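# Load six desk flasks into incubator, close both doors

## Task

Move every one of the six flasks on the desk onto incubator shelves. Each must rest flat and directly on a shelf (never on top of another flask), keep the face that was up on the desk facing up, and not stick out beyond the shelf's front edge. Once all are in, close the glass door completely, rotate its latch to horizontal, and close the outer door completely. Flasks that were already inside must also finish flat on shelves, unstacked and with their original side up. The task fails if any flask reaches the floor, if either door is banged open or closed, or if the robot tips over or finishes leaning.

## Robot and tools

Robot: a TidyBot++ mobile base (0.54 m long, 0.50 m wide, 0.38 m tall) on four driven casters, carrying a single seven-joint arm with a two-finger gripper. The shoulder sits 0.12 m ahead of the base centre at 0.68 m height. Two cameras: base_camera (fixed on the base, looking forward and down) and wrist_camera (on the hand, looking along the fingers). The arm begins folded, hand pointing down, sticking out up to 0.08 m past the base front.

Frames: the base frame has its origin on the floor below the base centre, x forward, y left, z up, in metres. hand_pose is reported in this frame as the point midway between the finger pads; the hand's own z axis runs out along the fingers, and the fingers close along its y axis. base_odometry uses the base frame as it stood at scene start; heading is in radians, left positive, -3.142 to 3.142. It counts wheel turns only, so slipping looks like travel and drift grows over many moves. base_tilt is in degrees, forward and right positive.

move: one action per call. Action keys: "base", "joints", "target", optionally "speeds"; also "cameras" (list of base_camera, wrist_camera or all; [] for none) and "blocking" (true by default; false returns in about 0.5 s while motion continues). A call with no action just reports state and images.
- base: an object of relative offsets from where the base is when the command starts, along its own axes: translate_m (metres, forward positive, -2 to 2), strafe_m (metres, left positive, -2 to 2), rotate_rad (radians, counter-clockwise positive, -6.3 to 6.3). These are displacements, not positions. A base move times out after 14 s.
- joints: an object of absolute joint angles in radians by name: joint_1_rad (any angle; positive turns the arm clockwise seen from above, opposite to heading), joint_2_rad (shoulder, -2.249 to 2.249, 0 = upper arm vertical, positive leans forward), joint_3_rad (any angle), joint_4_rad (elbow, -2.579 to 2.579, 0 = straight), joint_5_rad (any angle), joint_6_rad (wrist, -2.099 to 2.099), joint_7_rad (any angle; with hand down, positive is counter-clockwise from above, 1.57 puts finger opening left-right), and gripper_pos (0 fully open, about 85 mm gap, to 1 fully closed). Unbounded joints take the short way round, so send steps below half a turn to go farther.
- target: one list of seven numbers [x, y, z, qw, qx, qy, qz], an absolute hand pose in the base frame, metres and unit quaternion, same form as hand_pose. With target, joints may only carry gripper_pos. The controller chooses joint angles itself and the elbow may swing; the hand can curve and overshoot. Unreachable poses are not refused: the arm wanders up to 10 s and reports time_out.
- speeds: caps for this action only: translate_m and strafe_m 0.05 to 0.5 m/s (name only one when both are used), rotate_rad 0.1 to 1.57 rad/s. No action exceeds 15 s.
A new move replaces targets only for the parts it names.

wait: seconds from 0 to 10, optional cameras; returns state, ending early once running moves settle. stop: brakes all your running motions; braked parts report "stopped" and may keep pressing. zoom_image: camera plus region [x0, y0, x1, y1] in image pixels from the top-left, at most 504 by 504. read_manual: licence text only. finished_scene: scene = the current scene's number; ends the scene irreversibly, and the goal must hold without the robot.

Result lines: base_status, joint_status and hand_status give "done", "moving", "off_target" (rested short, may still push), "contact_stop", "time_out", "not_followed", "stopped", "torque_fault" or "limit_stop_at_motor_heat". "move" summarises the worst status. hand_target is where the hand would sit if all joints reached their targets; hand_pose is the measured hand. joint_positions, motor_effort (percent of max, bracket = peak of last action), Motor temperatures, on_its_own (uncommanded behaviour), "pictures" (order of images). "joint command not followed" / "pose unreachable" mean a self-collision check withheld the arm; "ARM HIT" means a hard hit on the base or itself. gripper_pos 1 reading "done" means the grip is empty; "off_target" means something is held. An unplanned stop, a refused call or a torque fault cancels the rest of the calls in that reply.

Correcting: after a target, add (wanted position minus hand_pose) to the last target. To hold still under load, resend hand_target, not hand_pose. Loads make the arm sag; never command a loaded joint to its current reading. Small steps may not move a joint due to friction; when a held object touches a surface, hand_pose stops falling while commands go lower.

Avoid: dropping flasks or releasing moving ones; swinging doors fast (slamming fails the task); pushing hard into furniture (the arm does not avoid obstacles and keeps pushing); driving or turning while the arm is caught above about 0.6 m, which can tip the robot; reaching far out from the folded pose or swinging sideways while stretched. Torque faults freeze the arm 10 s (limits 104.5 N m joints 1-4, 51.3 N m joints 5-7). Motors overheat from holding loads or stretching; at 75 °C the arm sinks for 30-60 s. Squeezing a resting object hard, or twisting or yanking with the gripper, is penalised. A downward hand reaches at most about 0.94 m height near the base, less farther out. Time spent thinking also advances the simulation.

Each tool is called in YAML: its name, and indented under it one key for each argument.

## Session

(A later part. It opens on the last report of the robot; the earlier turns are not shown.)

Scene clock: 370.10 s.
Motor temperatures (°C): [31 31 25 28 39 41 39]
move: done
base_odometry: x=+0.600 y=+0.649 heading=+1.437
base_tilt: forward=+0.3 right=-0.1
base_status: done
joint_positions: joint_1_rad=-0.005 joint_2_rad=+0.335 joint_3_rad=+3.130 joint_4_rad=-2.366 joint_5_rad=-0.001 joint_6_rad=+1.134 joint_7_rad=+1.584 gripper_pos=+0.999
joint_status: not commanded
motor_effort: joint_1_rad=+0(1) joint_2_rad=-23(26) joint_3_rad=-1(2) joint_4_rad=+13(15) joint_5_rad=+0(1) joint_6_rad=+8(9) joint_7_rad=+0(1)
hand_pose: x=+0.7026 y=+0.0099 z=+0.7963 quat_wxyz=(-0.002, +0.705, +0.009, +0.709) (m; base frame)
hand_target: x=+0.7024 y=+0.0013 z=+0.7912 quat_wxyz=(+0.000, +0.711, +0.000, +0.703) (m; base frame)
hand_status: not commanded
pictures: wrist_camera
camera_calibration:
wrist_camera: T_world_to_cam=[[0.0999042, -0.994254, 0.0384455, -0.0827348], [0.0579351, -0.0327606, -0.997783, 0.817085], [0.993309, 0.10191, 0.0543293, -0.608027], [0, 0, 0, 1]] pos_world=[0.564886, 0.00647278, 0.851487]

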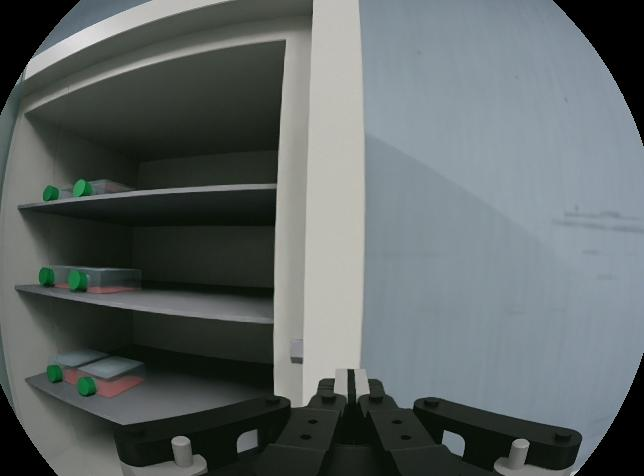

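move:
  base: {"translate_m": -0.07}
  cameras: []

move:
  base: {"strafe_m": 0.25}
  speeds: {"strafe_m": 0.1}
  cameras: ["wrist_camera"]

move:
  base: {"strafe_m": 0.15}
  speeds: {"strafe_m": 0.1}
  cameras: ["wrist_camera"]

Scene clock: 381.60 s.
Motor temperatures (°C): [31 31 25 28 39 41 39]
move: done
base_odometry: x=+0.590 y=+0.579 heading=+1.438
base_tilt: forward=+0.3 right=-0.1
base_status: done
joint_positions: joint_1_rad=-0.005 joint_2_rad=+0.336 joint_3_rad=+3.130 joint_4_rad=-2.366 joint_5_rad=-0.001 joint_6_rad=+1.134 joint_7_rad=+1.584 gripper_pos=+0.999
joint_status: not commanded
motor_effort: joint_1_rad=+0(1) joint_2_rad=-24(26) joint_3_rad=-1(1) joint_4_rad=+13(15) joint_5_rad=+0(1) joint_6_rad=+8(9) joint_7_rad=+0(1)
hand_pose: x=+0.7025 y=+0.0099 z=+0.7958 quat_wxyz=(-0.002, +0.706, +0.009, +0.708) (m; base frame)
hand_target: x=+0.7024 y=+0.0013 z=+0.7912 quat_wxyz=(+0.000, +0.711, +0.000, +0.703) (m; base frame)
hand_status: not commanded
pictures: none
No camera images: "cameras" was empty.

Scene clock: 384.67 s.
Motor temperatures (°C): [31 31 25 28 39 41 39]
move: done
base_odometry: x=+0.343 y=+0.613 heading=+1.437
base_tilt: forward=+0.2 right=-0.1
base_status: done
joint_positions: joint_1_rad=+0.093 joint_2_rad=+0.335 joint_3_rad=+3.210 joint_4_rad=-2.370 joint_5_rad=-0.039 joint_6_rad=+1.134 joint_7_rad=+1.584 gripper_pos=+0.999
joint_status: not commanded
motor_effort: joint_1_rad=-17(20) joint_2_rad=-20(25) joint_3_rad=-14(17) joint_4_rad=+15(17) joint_5_rad=+14(16) joint_6_rad=+7(9) joint_7_rad=+0(1)
hand_pose: x=+0.6935 y=-0.0990 z=+0.7941 quat_wxyz=(+0.075, +0.704, -0.062, +0.703) (m; base frame)
hand_target: x=+0.7024 y=+0.0013 z=+0.7912 quat_wxyz=(+0.000, +0.711, +0.000, +0.703) (m; base frame)
hand_status: not commanded
pictures: wrist_camera
camera_calibration:
wrist_camera: T_world_to_cam=[[-0.108328, -0.992945, 0.0482202, -0.0532538], [0.0439212, -0.0532387, -0.997615, 0.819489], [0.993144, -0.105952, 0.0493786, -0.604371], [0, 0, 0, 1]] pos_world=[0.558466, -0.073284, 0.849945]

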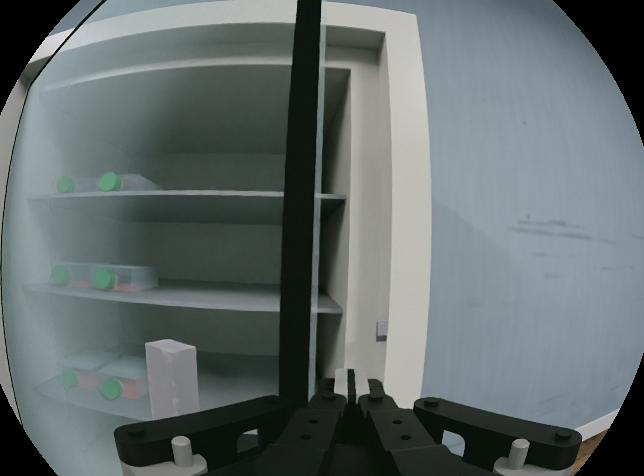

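Scene clock: 386.73 s.
Motor temperatures (°C): [31 31 25 28 39 41 39]
move: done
base_odometry: x=+0.195 y=+0.633 heading=+1.437
base_tilt: forward=+0.2 right=-0.1
base_status: done
joint_positions: joint_1_rad=+0.197 joint_2_rad=+0.329 joint_3_rad=+3.295 joint_4_rad=-2.384 joint_5_rad=-0.139 joint_6_rad=+1.134 joint_7_rad=+1.584 gripper_pos=+0.999
joint_status: not commanded
motor_effort: joint_1_rad=-36(39) joint_2_rad=-18(21) joint_3_rad=-30(33) joint_4_rad=+18(19) joint_5_rad=+28(31) joint_6_rad=+6(8) joint_7_rad=+0(1)
hand_pose: x=+0.6514 y=-0.2238 z=+0.7934 quat_wxyz=(+0.166, +0.689, -0.163, +0.687) (m; base frame)
hand_target: x=+0.7024 y=+0.0013 z=+0.7912 quat_wxyz=(+0.000, +0.711, +0.000, +0.703) (m; base frame)
hand_status: not commanded
pictures: wrist_camera
camera_calibration:
wrist_camera: T_world_to_cam=[[-0.373785, -0.926919, 0.0332511, 0.0177629], [0.0319835, -0.0487092, -0.998301, 0.823167], [0.926964, -0.372086, 0.0478529, -0.590981], [0, 0, 0, 1]] pos_world=[0.52813, -0.163335, 0.849458]

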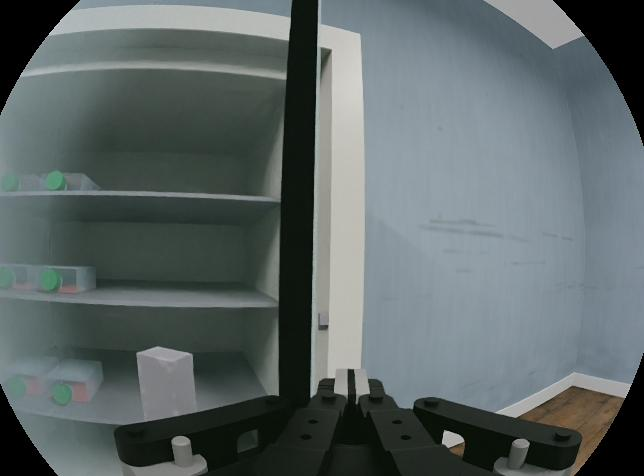

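move:
  base: {"strafe_m": -0.22}
  speeds: {"strafe_m": 0.1}
  cameras: ["wrist_camera"]

Scene clock: 398.03 s.
Motor temperatures (°C): [31 31 25 28 40 41 39]
move: done
base_odometry: x=+0.413 y=+0.604 heading=+1.437
base_tilt: forward=+0.2 right=-0.1
base_status: done
joint_positions: joint_1_rad=+0.011 joint_2_rad=+0.327 joint_3_rad=+3.159 joint_4_rad=-2.385 joint_5_rad=-0.067 joint_6_rad=+1.134 joint_7_rad=+1.584 gripper_pos=+0.999
joint_status: not commanded
motor_effort: joint_1_rad=+0(36) joint_2_rad=-24(24) joint_3_rad=-1(30) joint_4_rad=+13(19) joint_5_rad=+1(28) joint_6_rad=+9(9) joint_7_rad=+0(1)
hand_pose: x=+0.6955 y=-0.0330 z=+0.7921 quat_wxyz=(+0.028, +0.709, -0.034, +0.704) (m; base frame)
hand_target: x=+0.7024 y=+0.0013 z=+0.7912 quat_wxyz=(+0.000, +0.711, +0.000, +0.703) (m; base frame)
hand_status: not commanded
pictures: wrist_camera
camera_calibration:
wrist_camera: T_world_to_cam=[[-0.00320228, -0.999804, 0.0195442, -0.0380241], [0.0440619, -0.0196664, -0.998835, 0.822817], [0.999024, -0.0023374, 0.0441162, -0.595635], [0, 0, 0, 1]] pos_world=[0.558676, -0.0232271, 0.848879]

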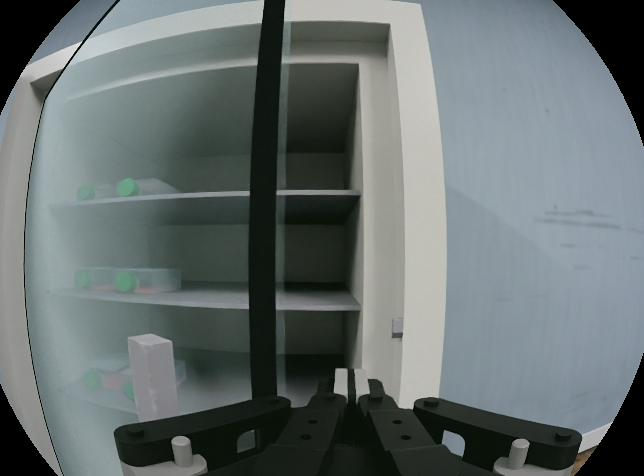

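move:
  base: {"translate_m": -0.12, "strafe_m": 0.13}
  speeds: {"translate_m": 0.1}
  cameras: ["wrist_camera"]

Scene clock: 402.60 s.
Motor temperatures (°C): [31 31 25 28 40 41 39]
move: done
base_odometry: x=+0.268 y=+0.502 heading=+1.437
base_tilt: forward=+0.3 right=-0.1
base_status: done
joint_positions: joint_1_rad=+0.037 joint_2_rad=+0.328 joint_3_rad=+3.163 joint_4_rad=-2.384 joint_5_rad=-0.067 joint_6_rad=+1.134 joint_7_rad=+1.584 gripper_pos=+0.999
joint_status: not commanded
motor_effort: joint_1_rad=-7(10) joint_2_rad=-21(26) joint_3_rad=-7(9) joint_4_rad=+17(19) joint_5_rad=+6(8) joint_6_rad=+8(9) joint_7_rad=+0(1)
hand_pose: x=+0.6945 y=-0.0496 z=+0.7918 quat_wxyz=(+0.039, +0.708, -0.044, +0.703) (m; base frame)
hand_target: x=+0.7024 y=+0.0013 z=+0.7912 quat_wxyz=(+0.000, +0.711, +0.000, +0.703) (m; base frame)
hand_status: not commanded
pictures: wrist_camera
camera_calibration:
wrist_camera: T_world_to_cam=[[-0.0323787, -0.999259, 0.0208054, -0.0353787], [0.0430227, -0.0221905, -0.998828, 0.822885], [0.998549, -0.0314456, 0.0437093, -0.595518], [0, 0, 0, 1]] pos_world=[0.558106, -0.0358187, 0.848686]

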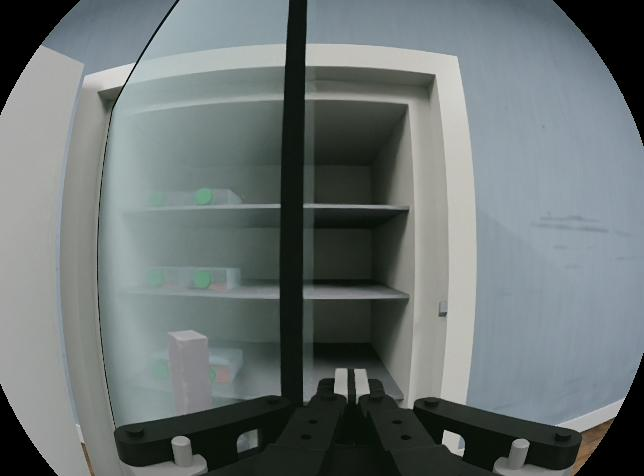

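move:
  base: {"translate_m": -0.075, "strafe_m": 0.13}
  speeds: {"translate_m": 0.1}
  cameras: ["wrist_camera"]

move:
  base: {"translate_m": -0.04, "strafe_m": 0.14}
  speeds: {"translate_m": 0.1}
  cameras: ["wrist_camera"]

Scene clock: 407.13 s.
Motor temperatures (°C): [31 31 25 28 40 41 39]
move: done
base_odometry: x=+0.129 y=+0.444 heading=+1.437
base_tilt: forward=+0.3 right=-0.2
base_status: done
joint_positions: joint_1_rad=+0.049 joint_2_rad=+0.324 joint_3_rad=+3.175 joint_4_rad=-2.392 joint_5_rad=-0.067 joint_6_rad=+1.134 joint_7_rad=+1.584 gripper_pos=+0.999
joint_status: not commanded
motor_effort: joint_1_rad=-8(13) joint_2_rad=-19(23) joint_3_rad=-7(12) joint_4_rad=+18(22) joint_5_rad=+7(11) joint_6_rad=+7(9) joint_7_rad=+0(1)
hand_pose: x=+0.6906 y=-0.0625 z=+0.7911 quat_wxyz=(+0.048, +0.709, -0.051, +0.702) (m; base frame)
hand_target: x=+0.7024 y=+0.0013 z=+0.7912 quat_wxyz=(+0.000, +0.711, +0.000, +0.703) (m; base frame)
hand_status: not commanded
pictures: wrist_camera
camera_calibration:
wrist_camera: T_world_to_cam=[[-0.0557813, -0.998142, 0.0245213, -0.0350814], [0.0389743, -0.0267176, -0.998883, 0.824529], [0.997682, -0.0547633, 0.0403922, -0.590228], [0, 0, 0, 1]] pos_world=[0.554768, -0.0453096, 0.848309]

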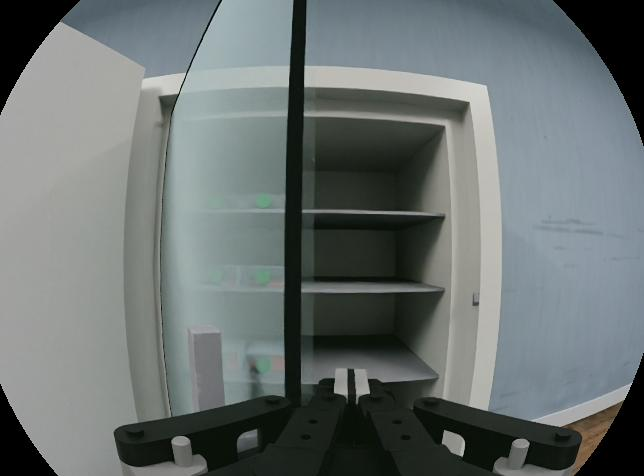

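Scene clock: 409.20 s.
Motor temperatures (°C): [31 31 25 28 40 41 39]
move: done
base_odometry: x=-0.015 y=+0.423 heading=+1.438
base_tilt: forward=+0.3 right=-0.2
base_status: done
joint_positions: joint_1_rad=+0.045 joint_2_rad=+0.307 joint_3_rad=+3.178 joint_4_rad=-2.418 joint_5_rad=-0.067 joint_6_rad=+1.134 joint_7_rad=+1.584 gripper_pos=+0.999
joint_status: not commanded
motor_effort: joint_1_rad=-8(14) joint_2_rad=-13(19) joint_3_rad=-7(12) joint_4_rad=+23(25) joint_5_rad=+7(11) joint_6_rad=+5(7) joint_7_rad=+1(1)
hand_pose: x=+0.6814 y=-0.0616 z=+0.7894 quat_wxyz=(+0.048, +0.712, -0.051, +0.699) (m; base frame)
hand_target: x=+0.7024 y=+0.0013 z=+0.7912 quat_wxyz=(+0.000, +0.711, +0.000, +0.703) (m; base frame)
hand_status: not commanded
pictures: wrist_camera
camera_calibration:
wrist_camera: T_world_to_cam=[[-0.0554526, -0.998158, 0.0246164, -0.0350168], [0.0301885, -0.0263191, -0.999198, 0.829475], [0.998005, -0.054665, 0.0315924, -0.574192], [0, 0, 0, 1]] pos_world=[0.546064, -0.0445095, 0.847811]

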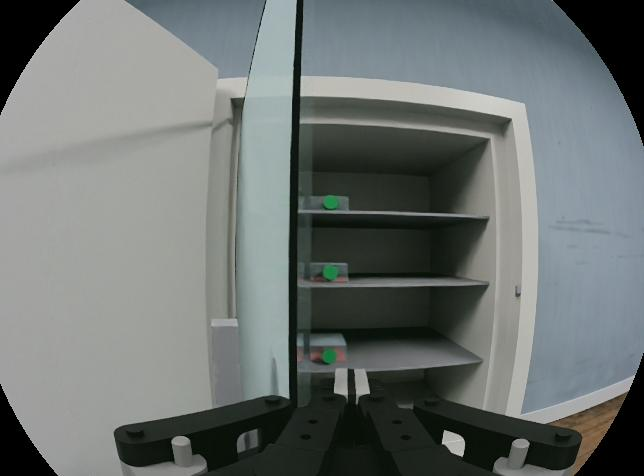

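move:
  base: {"translate_m": 0.0, "strafe_m": 0.1}
  speeds: {"strafe_m": 0.08}
  cameras: ["wrist_camera"]

Scene clock: 414.03 s.
Motor temperatures (°C): [31 31 25 28 40 41 39]
move: done
base_odometry: x=-0.114 y=+0.436 heading=+1.438
base_tilt: forward=+0.3 right=-0.1
base_status: done
joint_positions: joint_1_rad=+0.002 joint_2_rad=+0.297 joint_3_rad=+3.147 joint_4_rad=-2.439 joint_5_rad=-0.047 joint_6_rad=+1.134 joint_7_rad=+1.584 gripper_pos=+0.999
joint_status: not commanded
motor_effort: joint_1_rad=+2(12) joint_2_rad=-14(19) joint_3_rad=+2(10) joint_4_rad=+23(32) joint_5_rad=-2(10) joint_6_rad=+6(9) joint_7_rad=+0(1)
hand_pose: x=+0.6771 y=-0.0158 z=+0.7857 quat_wxyz=(+0.016, +0.718, -0.019, +0.696) (m; base frame)
hand_target: x=+0.7024 y=+0.0013 z=+0.7912 quat_wxyz=(+0.000, +0.711, +0.000, +0.703) (m; base frame)
hand_status: not commanded
pictures: wrist_camera
camera_calibration:
wrist_camera: T_world_to_cam=[[0.0358906, -0.999093, 0.0228995, -0.0499204], [0.0210135, -0.0221547, -0.999534, 0.833686], [0.999135, 0.0363551, 0.0201993, -0.557599], [0, 0, 0, 1]] pos_world=[0.541389, -0.0111335, 0.845704]

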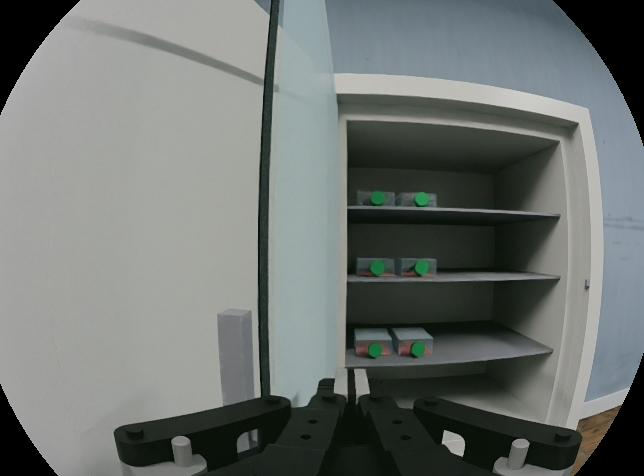

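move:
  base: {"translate_m": 0.0, "strafe_m": -0.4}
  joints: {"joint_1_rad": 0.0, "joint_2_rad": 0.0, "joint_3_rad": 3.1416, "joint_4_rad": -2.3, "joint_5_rad": 0.0, "joint_6_rad": 0.73, "joint_7_rad": 1.5708}
  cameras: ["wrist_camera"]

move:
  base: {"translate_m": 0.25}
  cameras: ["wrist_camera"]

Scene clock: 419.77 s.
Motor temperatures (°C): [31 31 25 28 40 41 39]
move: done
base_odometry: x=+0.282 y=+0.383 heading=+1.438
base_tilt: forward=+0.3 right=-0.1
base_status: done
joint_positions: joint_1_rad=-0.001 joint_2_rad=+0.018 joint_3_rad=+3.140 joint_4_rad=-2.312 joint_5_rad=-0.042 joint_6_rad=+0.787 joint_7_rad=+1.584 gripper_pos=+0.999
joint_status: all done
motor_effort: joint_1_rad=+0(6) joint_2_rad=-17(24) joint_3_rad=+0(5) joint_4_rad=+18(25) joint_5_rad=+1(4) joint_6_rad=+9(13) joint_7_rad=+0(1)
hand_pose: x=+0.6656 y=-0.0070 z=+0.8949 quat_wxyz=(+0.004, +0.697, -0.016, +0.717) (m; base frame)
hand_target: x=+0.6647 y=+0.0013 z=+0.8934 quat_wxyz=(+0.000, +0.707, +0.000, +0.707) (m; base frame)
hand_status: not commanded
pictures: wrist_camera
camera_calibration:
wrist_camera: T_world_to_cam=[[0.0565325, -0.998302, 0.0140781, -0.0491167], [0.0806235, -0.00948994, -0.996699, 0.901098], [0.99514, 0.0574809, 0.0799501, -0.599434], [0, 0, 0, 1]] pos_world=[0.526648, -0.00602588, 0.94674]

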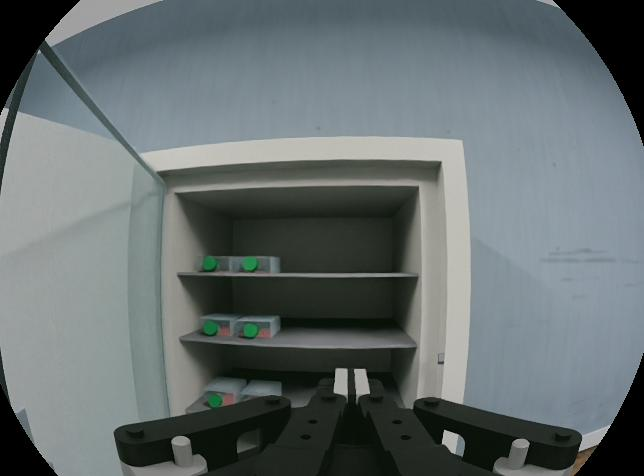

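Scene clock: 421.57 s.
Motor temperatures (°C): [31 31 25 28 40 41 39]
move: done
base_odometry: x=+0.316 y=+0.631 heading=+1.437
base_tilt: forward=+0.3 right=-0.1
base_status: done
joint_positions: joint_1_rad=-0.001 joint_2_rad=+0.016 joint_3_rad=+3.140 joint_4_rad=-2.311 joint_5_rad=-0.042 joint_6_rad=+0.784 joint_7_rad=+1.584 gripper_pos=+0.999
joint_status: not commanded
motor_effort: joint_1_rad=+0(1) joint_2_rad=-17(21) joint_3_rad=+0(1) joint_4_rad=+17(20) joint_5_rad=+0(1) joint_6_rad=+8(9) joint_7_rad=+0(0)
hand_pose: x=+0.6654 y=-0.0070 z=+0.8953 quat_wxyz=(+0.004, +0.697, -0.016, +0.717) (m; base frame)
hand_target: x=+0.6647 y=+0.0013 z=+0.8934 quat_wxyz=(+0.000, +0.707, +0.000, +0.707) (m; base frame)
hand_status: not commanded
pictures: wrist_camera
camera_calibration:
wrist_camera: T_world_to_cam=[[0.0566492, -0.998297, 0.0139587, -0.049055], [0.080122, -0.00939033, -0.996741, 0.901924], [0.995174, 0.057583, 0.0794535, -0.598722], [0, 0, 0, 1]] pos_world=[0.526348, -0.00602581, 0.94724]

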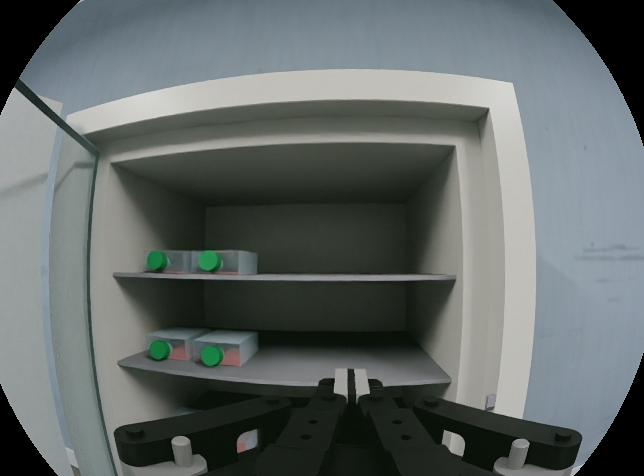

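zoom_image:
  camera: "wrist_camera"
  region: [100, 220, 300, 400]

Scaled by 2.520.

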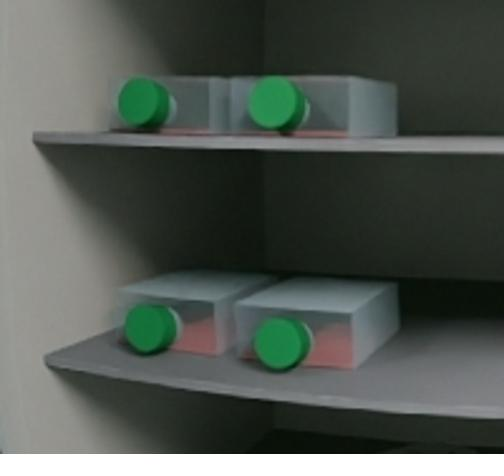

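move:
  base: {"translate_m": -0.7}
  joints: {"joint_2_rad": -0.2, "joint_4_rad": -2.0, "joint_6_rad": -0.5}
  cameras: ["wrist_camera"]

Scene clock: 505.57 s.
Motor temperatures (°C): [31 31 25 29 39 41 38]
move: done
base_odometry: x=+0.222 y=-0.063 heading=+1.436
base_tilt: forward=+0.2 right=+0.0
base_status: done
joint_positions: joint_1_rad=-0.001 joint_2_rad=-0.183 joint_3_rad=+3.140 joint_4_rad=-2.021 joint_5_rad=-0.042 joint_6_rad=-0.445 joint_7_rad=+1.584 gripper_pos=+0.999
joint_status: all done
motor_effort: joint_1_rad=+0(5) joint_2_rad=-13(20) joint_3_rad=+0(5) joint_4_rad=+21(22) joint_5_rad=+1(1) joint_6_rad=+6(9) joint_7_rad=+0(1)
hand_pose: x=+0.5813 y=+0.0080 z=+0.8094 quat_wxyz=(-0.014, +0.909, -0.006, +0.416) (m; base frame)
hand_target: x=+0.5737 y=+0.0013 z=+0.8154 quat_wxyz=(+0.000, +0.913, +0.000, +0.408) (m; base frame)
hand_status: not commanded
pictures: wrist_camera
camera_calibration:
wrist_camera: T_world_to_cam=[[0.0830263, -0.994505, -0.063773, 0.0194637], [-0.611861, -0.000360356, -0.790965, 1.05878], [0.786596, 0.104691, -0.608529, 0.168566], [0, 0, 0, 1]] pos_world=[0.513617, 0.00209093, 0.941276]

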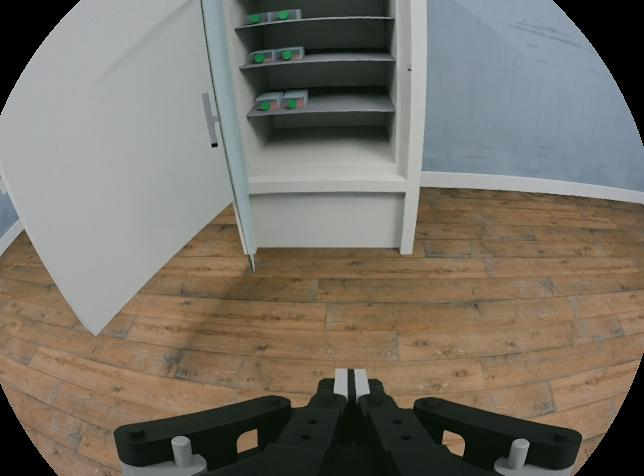

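move:
  base: {"rotate_rad": 1.57}
  joints: {"joint_2_rad": 0.0, "joint_4_rad": -1.3, "joint_6_rad": -0.9, "gripper_pos": 0.0}
  cameras: []

move:
  base: {"translate_m": 0.9, "strafe_m": 0.31}
  cameras: ["wrist_camera"]

Scene clock: 511.33 s.
Motor temperatures (°C): [31 31 25 29 39 41 38]
move: done
base_odometry: x=+0.222 y=-0.063 heading=+3.005
base_tilt: forward=+0.3 right=-0.1
base_status: done
joint_positions: joint_1_rad=-0.005 joint_2_rad=-0.015 joint_3_rad=+3.139 joint_4_rad=-1.321 joint_5_rad=-0.042 joint_6_rad=-0.843 joint_7_rad=+1.584 gripper_pos=+0.000
joint_status: all done
motor_effort: joint_1_rad=+0(3) joint_2_rad=-19(22) joint_3_rad=-1(3) joint_4_rad=+22(23) joint_5_rad=+0(1) joint_6_rad=+7(8) joint_7_rad=+0(1)
hand_pose: x=+0.6767 y=+0.0155 z=+1.0148 quat_wxyz=(-0.019, +0.879, +0.004, +0.476) (m; base frame)
hand_target: x=+0.6736 y=+0.0013 z=+1.0035 quat_wxyz=(+0.000, +0.891, +0.000, +0.454) (m; base frame)
hand_status: not commanded
pictures: none
No camera images: "cameras" was empty.

Scene clock: 514.60 s.
Motor temperatures (°C): [31 31 25 29 39 41 38]
move: done
base_odometry: x=-0.711 y=-0.248 heading=+3.006
base_tilt: forward=+0.3 right=-0.1
base_status: done
joint_positions: joint_1_rad=-0.005 joint_2_rad=-0.002 joint_3_rad=+3.139 joint_4_rad=-1.320 joint_5_rad=-0.042 joint_6_rad=-0.846 joint_7_rad=+1.584 gripper_pos=+0.000
joint_status: not commanded
motor_effort: joint_1_rad=+0(1) joint_2_rad=-20(22) joint_3_rad=-1(2) joint_4_rad=+21(22) joint_5_rad=+0(1) joint_6_rad=+7(7) joint_7_rad=+0(1)
hand_pose: x=+0.6804 y=+0.0156 z=+1.0076 quat_wxyz=(-0.019, +0.883, +0.004, +0.470) (m; base frame)
hand_target: x=+0.6736 y=+0.0013 z=+1.0035 quat_wxyz=(+0.000, +0.891, +0.000, +0.454) (m; base frame)
hand_status: not commanded
pictures: wrist_camera
camera_calibration:
wrist_camera: T_world_to_cam=[[0.112327, -0.992252, -0.053084, 0.000616805], [-0.513184, -0.0121824, -0.858192, 1.27704], [0.850897, 0.12364, -0.510576, 0.0677554], [0, 0, 0, 1]] pos_world=[0.597634, 0.00779223, 1.13057]

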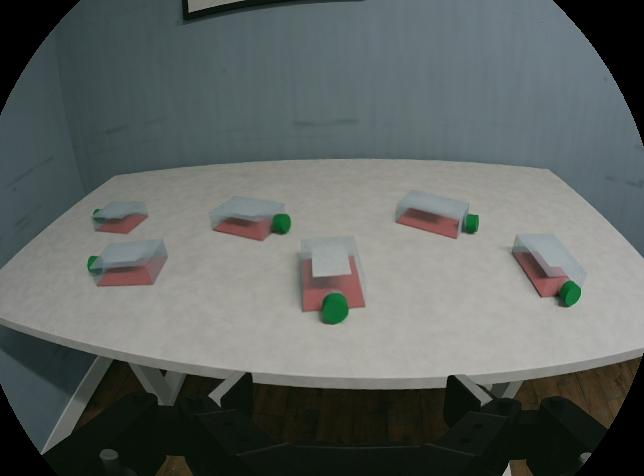

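move:
  joints: {"joint_2_rad": 0.0, "joint_4_rad": -1.9, "joint_5_rad": 0.04, "joint_6_rad": -0.07}
  cameras: ["wrist_camera"]

Scene clock: 547.17 s.
Motor temperatures (°C): [31 31 25 29 39 41 38]
move: done
base_odometry: x=-0.711 y=-0.248 heading=+3.006
base_tilt: forward=+0.2 right=-0.2
base_status: not commanded
joint_positions: joint_1_rad=-0.005 joint_2_rad=-0.002 joint_3_rad=+3.139 joint_4_rad=-1.889 joint_5_rad=-0.034 joint_6_rad=-0.126 joint_7_rad=+1.584 gripper_pos=+0.000
joint_status: all done
motor_effort: joint_1_rad=+0(0) joint_2_rad=-20(22) joint_3_rad=-1(2) joint_4_rad=+21(23) joint_5_rad=+1(1) joint_6_rad=+8(8) joint_7_rad=+0(0)
hand_pose: x=+0.6983 y=+0.0072 z=+0.8721 quat_wxyz=(-0.009, +0.845, -0.004, +0.535) (m; base frame)
hand_target: x=+0.7033 y=+0.0005 z=+0.8800 quat_wxyz=(+0.012, +0.833, +0.016, +0.553) (m; base frame)
hand_status: not commanded
pictures: wrist_camera
camera_calibration:
wrist_camera: T_world_to_cam=[[0.0921186, -0.995283, -0.030418, -0.0224489], [-0.378545, -0.0067493, -0.925558, 1.1345], [0.920987, 0.0967758, -0.377382, -0.180523], [0, 0, 0, 1]] pos_world=[0.597785, 0.00278425, 0.981232]

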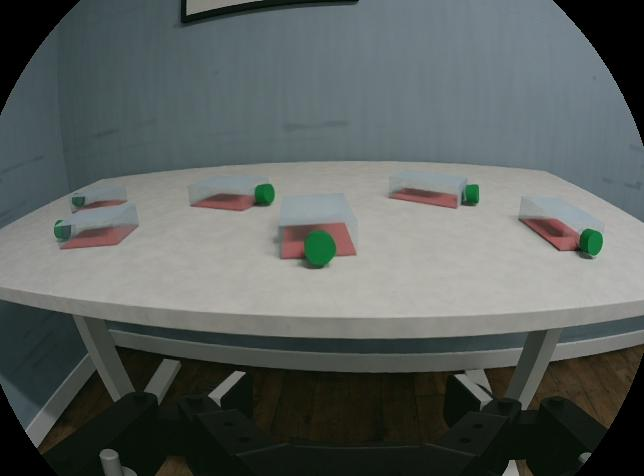

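move:
  base: {"translate_m": 0.109, "strafe_m": -0.08, "rotate_rad": 0.13}
  cameras: ["wrist_camera"]

Scene clock: 556.87 s.
Motor temperatures (°C): [31 31 25 29 39 41 38]
move: done
base_odometry: x=-0.809 y=-0.154 heading=+3.137
base_tilt: forward=+0.3 right=+0.0
base_status: done
joint_positions: joint_1_rad=-0.002 joint_2_rad=+0.002 joint_3_rad=+3.138 joint_4_rad=-1.891 joint_5_rad=-0.033 joint_6_rad=-0.120 joint_7_rad=+1.584 gripper_pos=+0.000
joint_status: not commanded
motor_effort: joint_1_rad=+0(3) joint_2_rad=-20(23) joint_3_rad=+1(4) joint_4_rad=+22(22) joint_5_rad=+0(1) joint_6_rad=+7(8) joint_7_rad=+0(0)
hand_pose: x=+0.6992 y=+0.0057 z=+0.8694 quat_wxyz=(-0.008, +0.845, -0.005, +0.534) (m; base frame)
hand_target: x=+0.7033 y=+0.0005 z=+0.8800 quat_wxyz=(+0.012, +0.833, +0.016, +0.553) (m; base frame)
hand_status: not commanded
pictures: wrist_camera
camera_calibration:
wrist_camera: T_world_to_cam=[[0.0899522, -0.995512, -0.0293881, -0.0235393], [-0.380223, -0.00705339, -0.924868, 1.13296], [0.92051, 0.0943679, -0.379151, -0.180419], [0, 0, 0, 1]] pos_world=[0.598971, 0.00158328, 0.978739]

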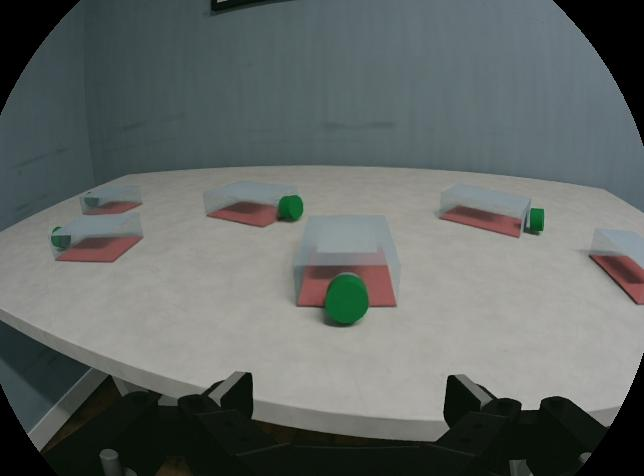

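move:
  base: {"translate_m": 0.132}
  speeds: {"translate_m": 0.15}
  cameras: []

move:
  joints: {"joint_4_rad": -1.925}
  cameras: ["wrist_camera"]

Scene clock: 562.70 s.
Motor temperatures (°C): [31 31 25 29 39 41 38]
move: done
base_odometry: x=-0.941 y=-0.153 heading=+3.137
base_tilt: forward=+0.3 right=-0.2
base_status: done
joint_positions: joint_1_rad=-0.002 joint_2_rad=+0.003 joint_3_rad=+3.138 joint_4_rad=-1.892 joint_5_rad=-0.033 joint_6_rad=-0.120 joint_7_rad=+1.584 gripper_pos=+0.000
joint_status: not commanded
motor_effort: joint_1_rad=+0(2) joint_2_rad=-20(23) joint_3_rad=+0(1) joint_4_rad=+22(22) joint_5_rad=+1(1) joint_6_rad=+8(8) joint_7_rad=+0(0)
hand_pose: x=+0.6992 y=+0.0057 z=+0.8689 quat_wxyz=(-0.008, +0.845, -0.005, +0.534) (m; base frame)
hand_target: x=+0.7033 y=+0.0005 z=+0.8800 quat_wxyz=(+0.012, +0.833, +0.016, +0.553) (m; base frame)
hand_status: not commanded
pictures: none
No camera images: "cameras" was empty.

Scene clock: 563.37 s.
Motor temperatures (°C): [31 31 25 29 39 41 38]
move: done
base_odometry: x=-0.941 y=-0.153 heading=+3.137
base_tilt: forward=+0.3 right=-0.1
base_status: not commanded
joint_positions: joint_1_rad=-0.002 joint_2_rad=+0.003 joint_3_rad=+3.138 joint_4_rad=-1.918 joint_5_rad=-0.033 joint_6_rad=-0.119 joint_7_rad=+1.584 gripper_pos=+0.000
joint_status: all done
motor_effort: joint_1_rad=+0(0) joint_2_rad=-20(20) joint_3_rad=+0(2) joint_4_rad=+21(22) joint_5_rad=+0(1) joint_6_rad=+7(8) joint_7_rad=+0(1)
hand_pose: x=+0.6931 y=+0.0057 z=+0.8543 quat_wxyz=(-0.008, +0.852, -0.005, +0.524) (m; base frame)
hand_target: x=+0.6976 y=+0.0005 z=+0.8654 quat_wxyz=(+0.012, +0.840, +0.016, +0.542) (m; base frame)
hand_status: not commanded
pictures: wrist_camera
camera_calibration:
wrist_camera: T_world_to_cam=[[0.0890318, -0.99553, -0.0315046, -0.0210182], [-0.403599, -0.00714122, -0.914908, 1.12434], [0.910594, 0.0941712, -0.402431, -0.153744], [0, 0, 0, 1]] pos_world=[0.595654, 0.00158317, 0.966139]

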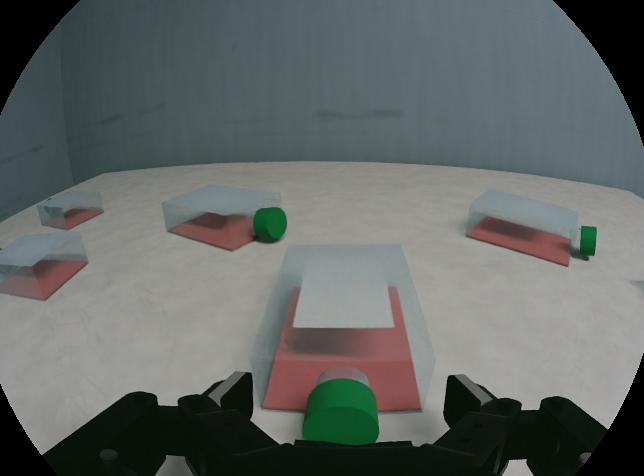

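move:
  base: {"translate_m": -0.01, "strafe_m": 0.003}
  cameras: []

move:
  joints: {"gripper_pos": 0.74}
  cameras: ["wrist_camera"]

Scene clock: 568.47 s.
Motor temperatures (°C): [31 31 25 29 39 41 38]
move: done
base_odometry: x=-0.931 y=-0.156 heading=+3.137
base_tilt: forward=+0.2 right=-0.1
base_status: done
joint_positions: joint_1_rad=-0.002 joint_2_rad=+0.002 joint_3_rad=+3.138 joint_4_rad=-1.919 joint_5_rad=-0.033 joint_6_rad=-0.119 joint_7_rad=+1.584 gripper_pos=+0.000
joint_status: not commanded
motor_effort: joint_1_rad=+0(1) joint_2_rad=-20(23) joint_3_rad=-1(2) joint_4_rad=+21(22) joint_5_rad=+0(1) joint_6_rad=+7(8) joint_7_rad=+0(1)
hand_pose: x=+0.6929 y=+0.0057 z=+0.8542 quat_wxyz=(-0.008, +0.852, -0.005, +0.524) (m; base frame)
hand_target: x=+0.6976 y=+0.0005 z=+0.8654 quat_wxyz=(+0.012, +0.840, +0.016, +0.542) (m; base frame)
hand_status: not commanded
pictures: none
No camera images: "cameras" was empty.

Scene clock: 569.43 s.
Motor temperatures (°C): [31 31 25 29 39 41 38]
move: off_target
base_odometry: x=-0.931 y=-0.156 heading=+3.137
base_tilt: forward=+0.3 right=-0.2
base_status: not commanded
joint_positions: joint_1_rad=-0.002 joint_2_rad=+0.002 joint_3_rad=+3.138 joint_4_rad=-1.919 joint_5_rad=-0.033 joint_6_rad=-0.117 joint_7_rad=+1.584 gripper_pos=+0.694
joint_status: gripper_pos off_target (ended at +0.694, target +0.740)
motor_effort: joint_1_rad=+0(0) joint_2_rad=-20(20) joint_3_rad=+0(1) joint_4_rad=+21(21) joint_5_rad=+1(1) joint_6_rad=+8(8) joint_7_rad=+0(0)
hand_pose: x=+0.6931 y=+0.0057 z=+0.8546 quat_wxyz=(-0.008, +0.852, -0.005, +0.524) (m; base frame)
hand_target: x=+0.6976 y=+0.0005 z=+0.8654 quat_wxyz=(+0.012, +0.840, +0.016, +0.542) (m; base frame)
hand_status: not commanded
pictures: wrist_camera
camera_calibration:
wrist_camera: T_world_to_cam=[[0.0890733, -0.99553, -0.0313991, -0.0211239], [-0.402609, -0.00715264, -0.915344, 1.12419], [0.911028, 0.0941743, -0.401446, -0.154732], [0, 0, 0, 1]] pos_world=[0.595454, 0.00158316, 0.966239]

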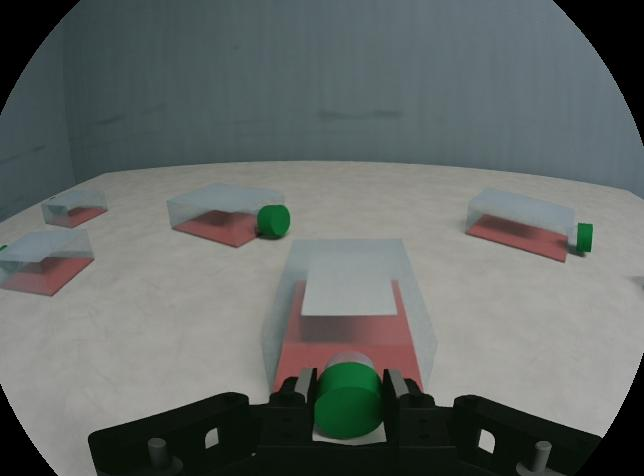

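move:
  joints: {"gripper_pos": 0.84}
  cameras: []

move:
  joints: {"joint_4_rad": -1.84}
  cameras: ["wrist_camera"]

Scene clock: 571.67 s.
Motor temperatures (°C): [31 31 25 29 39 41 38]
move: off_target
base_odometry: x=-0.931 y=-0.156 heading=+3.137
base_tilt: forward=+0.2 right=-0.1
base_status: not commanded
joint_positions: joint_1_rad=-0.002 joint_2_rad=+0.002 joint_3_rad=+3.138 joint_4_rad=-1.919 joint_5_rad=-0.033 joint_6_rad=-0.117 joint_7_rad=+1.584 gripper_pos=+0.694
joint_status: gripper_pos off_target (ended at +0.694, target +0.840)
motor_effort: joint_1_rad=+0(0) joint_2_rad=-20(20) joint_3_rad=+0(1) joint_4_rad=+21(21) joint_5_rad=+0(1) joint_6_rad=+7(8) joint_7_rad=+0(1)
hand_pose: x=+0.6931 y=+0.0057 z=+0.8546 quat_wxyz=(-0.008, +0.852, -0.005, +0.524) (m; base frame)
hand_target: x=+0.6976 y=+0.0005 z=+0.8654 quat_wxyz=(+0.012, +0.840, +0.016, +0.542) (m; base frame)
hand_status: not commanded
pictures: none
No camera images: "cameras" was empty.

Scene clock: 572.57 s.
Motor temperatures (°C): [31 31 25 29 39 41 38]
move: done
base_odometry: x=-0.931 y=-0.156 heading=+3.137
base_tilt: forward=+0.3 right=-0.1
base_status: not commanded
joint_positions: joint_1_rad=-0.002 joint_2_rad=+0.002 joint_3_rad=+3.138 joint_4_rad=-1.858 joint_5_rad=-0.033 joint_6_rad=-0.116 joint_7_rad=+1.584 gripper_pos=+0.694
joint_status: all done
motor_effort: joint_1_rad=+0(0) joint_2_rad=-21(21) joint_3_rad=-1(1) joint_4_rad=+22(23) joint_5_rad=+0(1) joint_6_rad=+9(9) joint_7_rad=+0(0)
hand_pose: x=+0.7071 y=+0.0057 z=+0.8900 quat_wxyz=(-0.008, +0.835, -0.005, +0.550) (m; base frame)
hand_target: x=+0.7156 y=+0.0005 z=+0.9154 quat_wxyz=(+0.013, +0.816, +0.015, +0.577) (m; base frame)
hand_status: not commanded
pictures: wrist_camera
camera_calibration:
wrist_camera: T_world_to_cam=[[0.0908305, -0.995523, -0.0261651, -0.0271301], [-0.345354, -0.00684473, -0.938448, 1.14236], [0.934067, 0.0942759, -0.344429, -0.220341], [0, 0, 0, 1]] pos_world=[0.602795, 0.00158338, 0.995441]

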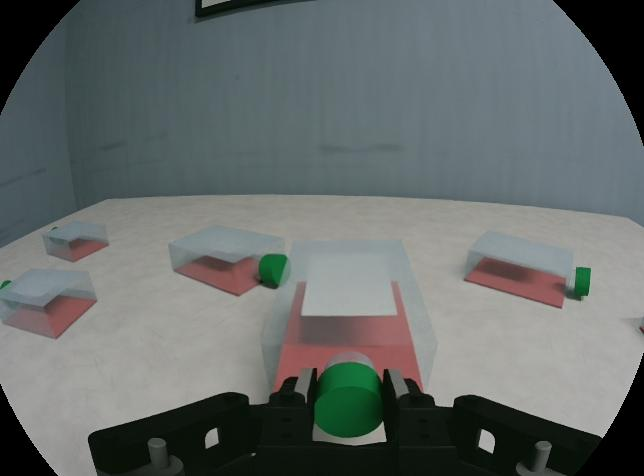

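move:
  base: {"translate_m": -0.3}
  speeds: {"translate_m": 0.3}
  cameras: []

move:
  base: {"rotate_rad": -1.70}
  speeds: {"rotate_rad": 0.7}
  joints: {"joint_2_rad": -0.12, "joint_4_rad": -1.575, "joint_6_rad": -0.61}
  cameras: ["wrist_camera"]

Scene clock: 595.27 s.
Motor temperatures (°C): [31 31 25 29 39 41 38]
move: done
base_odometry: x=-0.631 y=-0.158 heading=+3.137
base_tilt: forward=+0.2 right=-0.1
base_status: done
joint_positions: joint_1_rad=-0.002 joint_2_rad=+0.005 joint_3_rad=+3.138 joint_4_rad=-1.858 joint_5_rad=-0.033 joint_6_rad=-0.116 joint_7_rad=+1.584 gripper_pos=+0.694
joint_status: not commanded
motor_effort: joint_1_rad=+0(1) joint_2_rad=-20(24) joint_3_rad=+1(2) joint_4_rad=+23(23) joint_5_rad=+0(1) joint_6_rad=+8(9) joint_7_rad=+0(1)
hand_pose: x=+0.7077 y=+0.0056 z=+0.8883 quat_wxyz=(-0.008, +0.836, -0.005, +0.549) (m; base frame)
hand_target: x=+0.7156 y=+0.0005 z=+0.9154 quat_wxyz=(+0.013, +0.816, +0.015, +0.577) (m; base frame)
hand_status: not commanded
pictures: none
No camera images: "cameras" was empty.

Scene clock: 598.50 s.
Motor temperatures (°C): [31 31 25 29 39 41 38]
move: done
base_odometry: x=-0.631 y=-0.158 heading=+1.437
base_tilt: forward=+0.3 right=-0.2
base_status: done
joint_positions: joint_1_rad=-0.001 joint_2_rad=-0.096 joint_3_rad=+3.139 joint_4_rad=-1.596 joint_5_rad=-0.029 joint_6_rad=-0.558 joint_7_rad=+1.584 gripper_pos=+0.694
joint_status: all done
motor_effort: joint_1_rad=+0(4) joint_2_rad=-18(24) joint_3_rad=+0(3) joint_4_rad=+23(24) joint_5_rad=+0(1) joint_6_rad=+8(10) joint_7_rad=+0(1)
hand_pose: x=+0.6673 y=+0.0081 z=+0.9769 quat_wxyz=(-0.010, +0.857, +0.001, +0.516) (m; base frame)
hand_target: x=+0.6549 y=-0.0058 z=+0.9883 quat_wxyz=(+0.018, +0.858, +0.008, +0.513) (m; base frame)
hand_status: not commanded
pictures: wrist_camera
camera_calibration:
wrist_camera: T_world_to_cam=[[0.100369, -0.99447, -0.0309055, -0.0206424], [-0.4206, -0.0142585, -0.907134, 1.22991], [0.901677, 0.104047, -0.419706, -0.0583796], [0, 0, 0, 1]] pos_world=[0.572011, 0.00308259, 1.09055]

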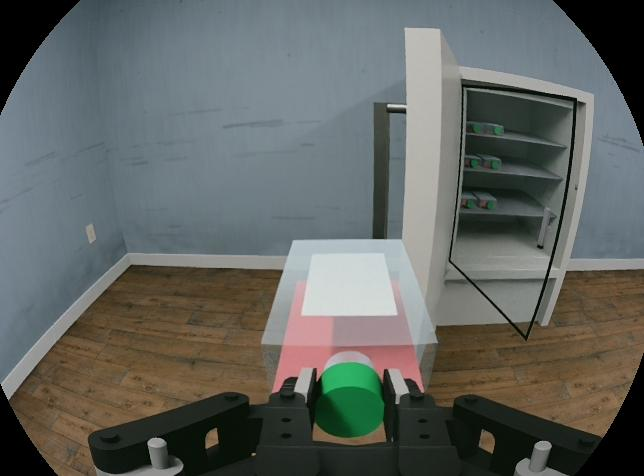

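move:
  base: {"translate_m": 0.29, "strafe_m": -0.93}
  speeds: {"translate_m": 0.4}
  cameras: []

move:
  base: {"translate_m": 0.65}
  speeds: {"translate_m": 0.3}
  joints: {"joint_5_rad": 0.04, "joint_6_rad": -0.56}
  cameras: ["wrist_camera"]

Scene clock: 609.50 s.
Motor temperatures (°C): [31 31 25 29 39 41 38]
move: done
base_odometry: x=+0.330 y=+0.006 heading=+1.436
base_tilt: forward=+0.2 right=-0.1
base_status: done
joint_positions: joint_1_rad=-0.001 joint_2_rad=-0.096 joint_3_rad=+3.139 joint_4_rad=-1.596 joint_5_rad=-0.029 joint_6_rad=-0.559 joint_7_rad=+1.584 gripper_pos=+0.694
joint_status: not commanded
motor_effort: joint_1_rad=+0(2) joint_2_rad=-18(19) joint_3_rad=-1(2) joint_4_rad=+23(24) joint_5_rad=+0(1) joint_6_rad=+8(8) joint_7_rad=+0(1)
hand_pose: x=+0.6671 y=+0.0080 z=+0.9766 quat_wxyz=(-0.010, +0.857, +0.001, +0.515) (m; base frame)
hand_target: x=+0.6549 y=-0.0058 z=+0.9883 quat_wxyz=(+0.018, +0.858, +0.008, +0.513) (m; base frame)
hand_status: not commanded
pictures: none
No camera images: "cameras" was empty.

Scene clock: 612.67 s.
Motor temperatures (°C): [31 31 25 29 39 41 38]
move: done
base_odometry: x=+0.417 y=+0.650 heading=+1.436
base_tilt: forward=+0.3 right=-0.2
base_status: done
joint_positions: joint_1_rad=-0.001 joint_2_rad=-0.102 joint_3_rad=+3.139 joint_4_rad=-1.596 joint_5_rad=-0.029 joint_6_rad=-0.548 joint_7_rad=+1.584 gripper_pos=+0.694
joint_status: all done
motor_effort: joint_1_rad=+0(1) joint_2_rad=-18(21) joint_3_rad=+0(2) joint_4_rad=+23(24) joint_5_rad=+1(2) joint_6_rad=+8(9) joint_7_rad=+0(1)
hand_pose: x=+0.6668 y=+0.0079 z=+0.9831 quat_wxyz=(-0.010, +0.853, +0.001, +0.522) (m; base frame)
hand_target: x=+0.6620 y=-0.0053 z=+1.0022 quat_wxyz=(+0.018, +0.845, +0.009, +0.534) (m; base frame)
hand_status: not commanded
pictures: wrist_camera
camera_calibration:
wrist_camera: T_world_to_cam=[[0.100529, -0.99451, -0.0290525, -0.0223908], [-0.40614, -0.0143624, -0.913698, 1.23207], [0.908264, 0.103652, -0.405355, -0.0738495], [0, 0, 0, 1]] pos_world=[0.569719, 0.00308239, 1.09515]

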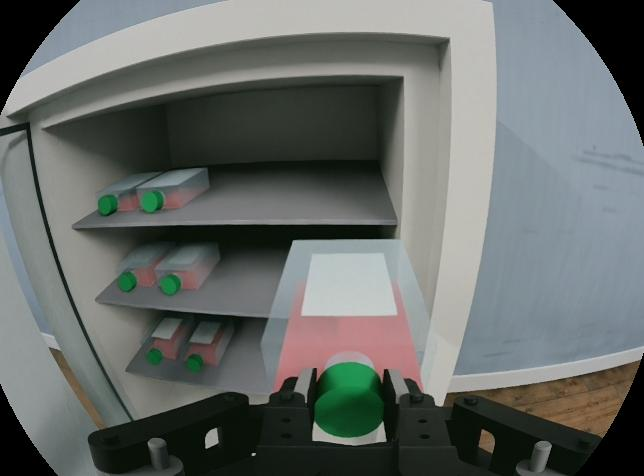

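move:
  base: {"strafe_m": 0.04, "translate_m": 0.1}
  speeds: {"translate_m": 0.3}
  cameras: ["wrist_camera"]

Scene clock: 625.67 s.
Motor temperatures (°C): [31 31 25 29 39 41 38]
move: done
base_odometry: x=+0.391 y=+0.755 heading=+1.436
base_tilt: forward=+0.3 right=-0.1
base_status: done
joint_positions: joint_1_rad=-0.001 joint_2_rad=-0.102 joint_3_rad=+3.139 joint_4_rad=-1.596 joint_5_rad=-0.028 joint_6_rad=-0.548 joint_7_rad=+1.584 gripper_pos=+0.694
joint_status: not commanded
motor_effort: joint_1_rad=+0(2) joint_2_rad=-17(22) joint_3_rad=+0(2) joint_4_rad=+23(24) joint_5_rad=+0(1) joint_6_rad=+8(9) joint_7_rad=+0(1)
hand_pose: x=+0.6667 y=+0.0079 z=+0.9833 quat_wxyz=(-0.010, +0.853, +0.001, +0.522) (m; base frame)
hand_target: x=+0.6620 y=-0.0053 z=+1.0022 quat_wxyz=(+0.018, +0.845, +0.009, +0.534) (m; base frame)
hand_status: not commanded
pictures: wrist_camera
camera_calibration:
wrist_camera: T_world_to_cam=[[0.100532, -0.994511, -0.029018, -0.0224146], [-0.405815, -0.0143584, -0.913843, 1.23219], [0.908409, 0.103646, -0.40503, -0.0741155], [0, 0, 0, 1]] pos_world=[0.56962, 0.00308239, 1.09535]

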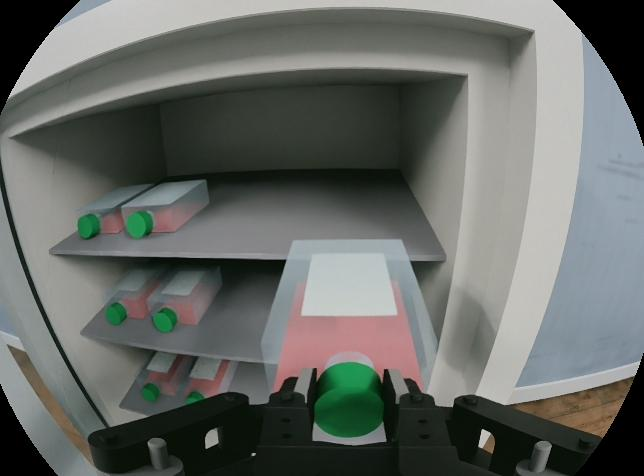

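move:
  joints: {"joint_4_rad": -1.55, "joint_6_rad": -0.585}
  cameras: []

move:
  base: {"translate_m": 0.19}
  speeds: {"translate_m": 0.2}
  cameras: ["wrist_camera"]

Scene clock: 629.83 s.
Motor temperatures (°C): [31 31 25 29 39 41 38]
move: done
base_odometry: x=+0.391 y=+0.755 heading=+1.436
base_tilt: forward=+0.3 right=-0.2
base_status: not commanded
joint_positions: joint_1_rad=-0.001 joint_2_rad=-0.102 joint_3_rad=+3.139 joint_4_rad=-1.573 joint_5_rad=-0.028 joint_6_rad=-0.555 joint_7_rad=+1.584 gripper_pos=+0.694
joint_status: all done
motor_effort: joint_1_rad=+0(0) joint_2_rad=-17(19) joint_3_rad=+0(1) joint_4_rad=+22(24) joint_5_rad=+0(1) joint_6_rad=+8(9) joint_7_rad=+0(1)
hand_pose: x=+0.6684 y=+0.0080 z=+0.9953 quat_wxyz=(-0.010, +0.848, +0.001, +0.530) (m; base frame)
hand_target: x=+0.6609 y=-0.0055 z=+1.0100 quat_wxyz=(+0.018, +0.845, +0.008, +0.534) (m; base frame)
hand_status: not commanded
pictures: none
No camera images: "cameras" was empty.

Scene clock: 631.57 s.
Motor temperatures (°C): [31 31 25 29 39 41 38]
move: done
base_odometry: x=+0.417 y=+0.943 heading=+1.436
base_tilt: forward=+0.4 right=-0.1
base_status: done
joint_positions: joint_1_rad=-0.001 joint_2_rad=-0.105 joint_3_rad=+3.139 joint_4_rad=-1.573 joint_5_rad=-0.028 joint_6_rad=-0.555 joint_7_rad=+1.584 gripper_pos=+0.694
joint_status: not commanded
motor_effort: joint_1_rad=+0(2) joint_2_rad=-17(21) joint_3_rad=+0(2) joint_4_rad=+23(24) joint_5_rad=+0(1) joint_6_rad=+8(9) joint_7_rad=+0(0)
hand_pose: x=+0.6674 y=+0.0080 z=+0.9970 quat_wxyz=(-0.010, +0.847, +0.001, +0.531) (m; base frame)
hand_target: x=+0.6609 y=-0.0055 z=+1.0100 quat_wxyz=(+0.018, +0.845, +0.008, +0.534) (m; base frame)
hand_status: not commanded
pictures: wrist_camera
camera_calibration:
wrist_camera: T_world_to_cam=[[0.101263, -0.994497, -0.0268651, -0.0247113], [-0.387531, -0.0145598, -0.921742, 1.24069], [0.916278, 0.103749, -0.386873, -0.0924676], [0, 0, 0, 1]] pos_world=[0.568033, 0.00308231, 1.10716]

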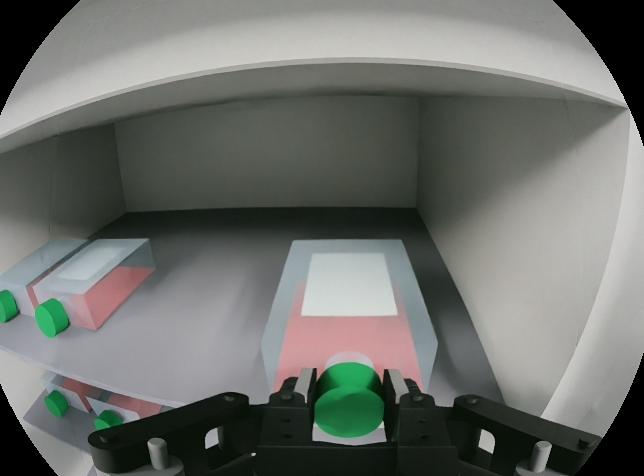

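move:
  base: {"translate_m": 0.07}
  speeds: {"translate_m": 0.15}
  cameras: []

move:
  joints: {"joint_4_rad": -1.59, "joint_6_rad": -0.495}
  cameras: ["wrist_camera"]

Scene clock: 638.77 s.
Motor temperatures (°C): [31 31 25 29 39 41 38]
move: done
base_odometry: x=+0.426 y=+1.013 heading=+1.436
base_tilt: forward=+0.3 right=-0.1
base_status: done
joint_positions: joint_1_rad=-0.001 joint_2_rad=-0.108 joint_3_rad=+3.139 joint_4_rad=-1.573 joint_5_rad=-0.028 joint_6_rad=-0.555 joint_7_rad=+1.584 gripper_pos=+0.694
joint_status: not commanded
motor_effort: joint_1_rad=+0(1) joint_2_rad=-17(21) joint_3_rad=-1(2) joint_4_rad=+23(24) joint_5_rad=+0(1) joint_6_rad=+8(9) joint_7_rad=+0(1)
hand_pose: x=+0.6667 y=+0.0080 z=+0.9983 quat_wxyz=(-0.010, +0.847, +0.001, +0.532) (m; base frame)
hand_target: x=+0.6609 y=-0.0055 z=+1.0100 quat_wxyz=(+0.018, +0.845, +0.008, +0.534) (m; base frame)
hand_status: not commanded
pictures: none
No camera images: "cameras" was empty.

Scene clock: 639.47 s.
Motor temperatures (°C): [31 31 25 29 39 41 38]
move: done
base_odometry: x=+0.426 y=+1.013 heading=+1.436
base_tilt: forward=+0.3 right=-0.2
base_status: not commanded
joint_positions: joint_1_rad=-0.001 joint_2_rad=-0.108 joint_3_rad=+3.139 joint_4_rad=-1.593 joint_5_rad=-0.028 joint_6_rad=-0.518 joint_7_rad=+1.584 gripper_pos=+0.694
joint_status: all done
motor_effort: joint_1_rad=+1(1) joint_2_rad=-18(19) joint_3_rad=+0(1) joint_4_rad=+23(24) joint_5_rad=+0(1) joint_6_rad=+9(9) joint_7_rad=+0(0)
hand_pose: x=+0.6696 y=+0.0077 z=+0.9966 quat_wxyz=(-0.010, +0.842, +0.001, +0.539) (m; base frame)
hand_target: x=+0.6688 y=-0.0046 z=+1.0117 quat_wxyz=(+0.018, +0.832, +0.009, +0.555) (m; base frame)
hand_status: not commanded
pictures: wrist_camera
camera_calibration:
wrist_camera: T_world_to_cam=[[0.100703, -0.994598, -0.0251593, -0.0265491], [-0.370004, -0.0139648, -0.928925, 1.23659], [0.923556, 0.102854, -0.369411, -0.116858], [0, 0, 0, 1]] pos_world=[0.568139, 0.00288231, 1.10486]

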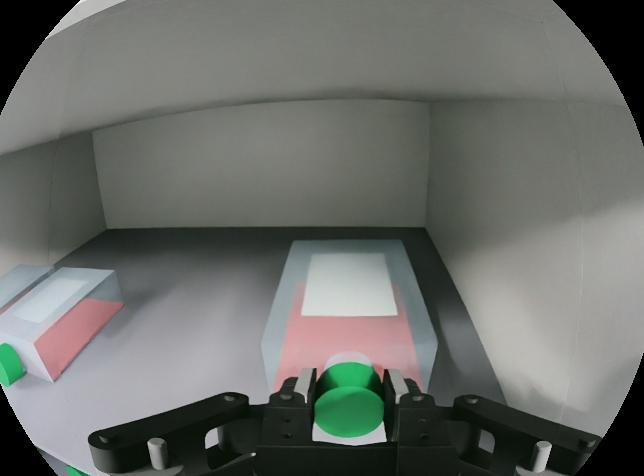

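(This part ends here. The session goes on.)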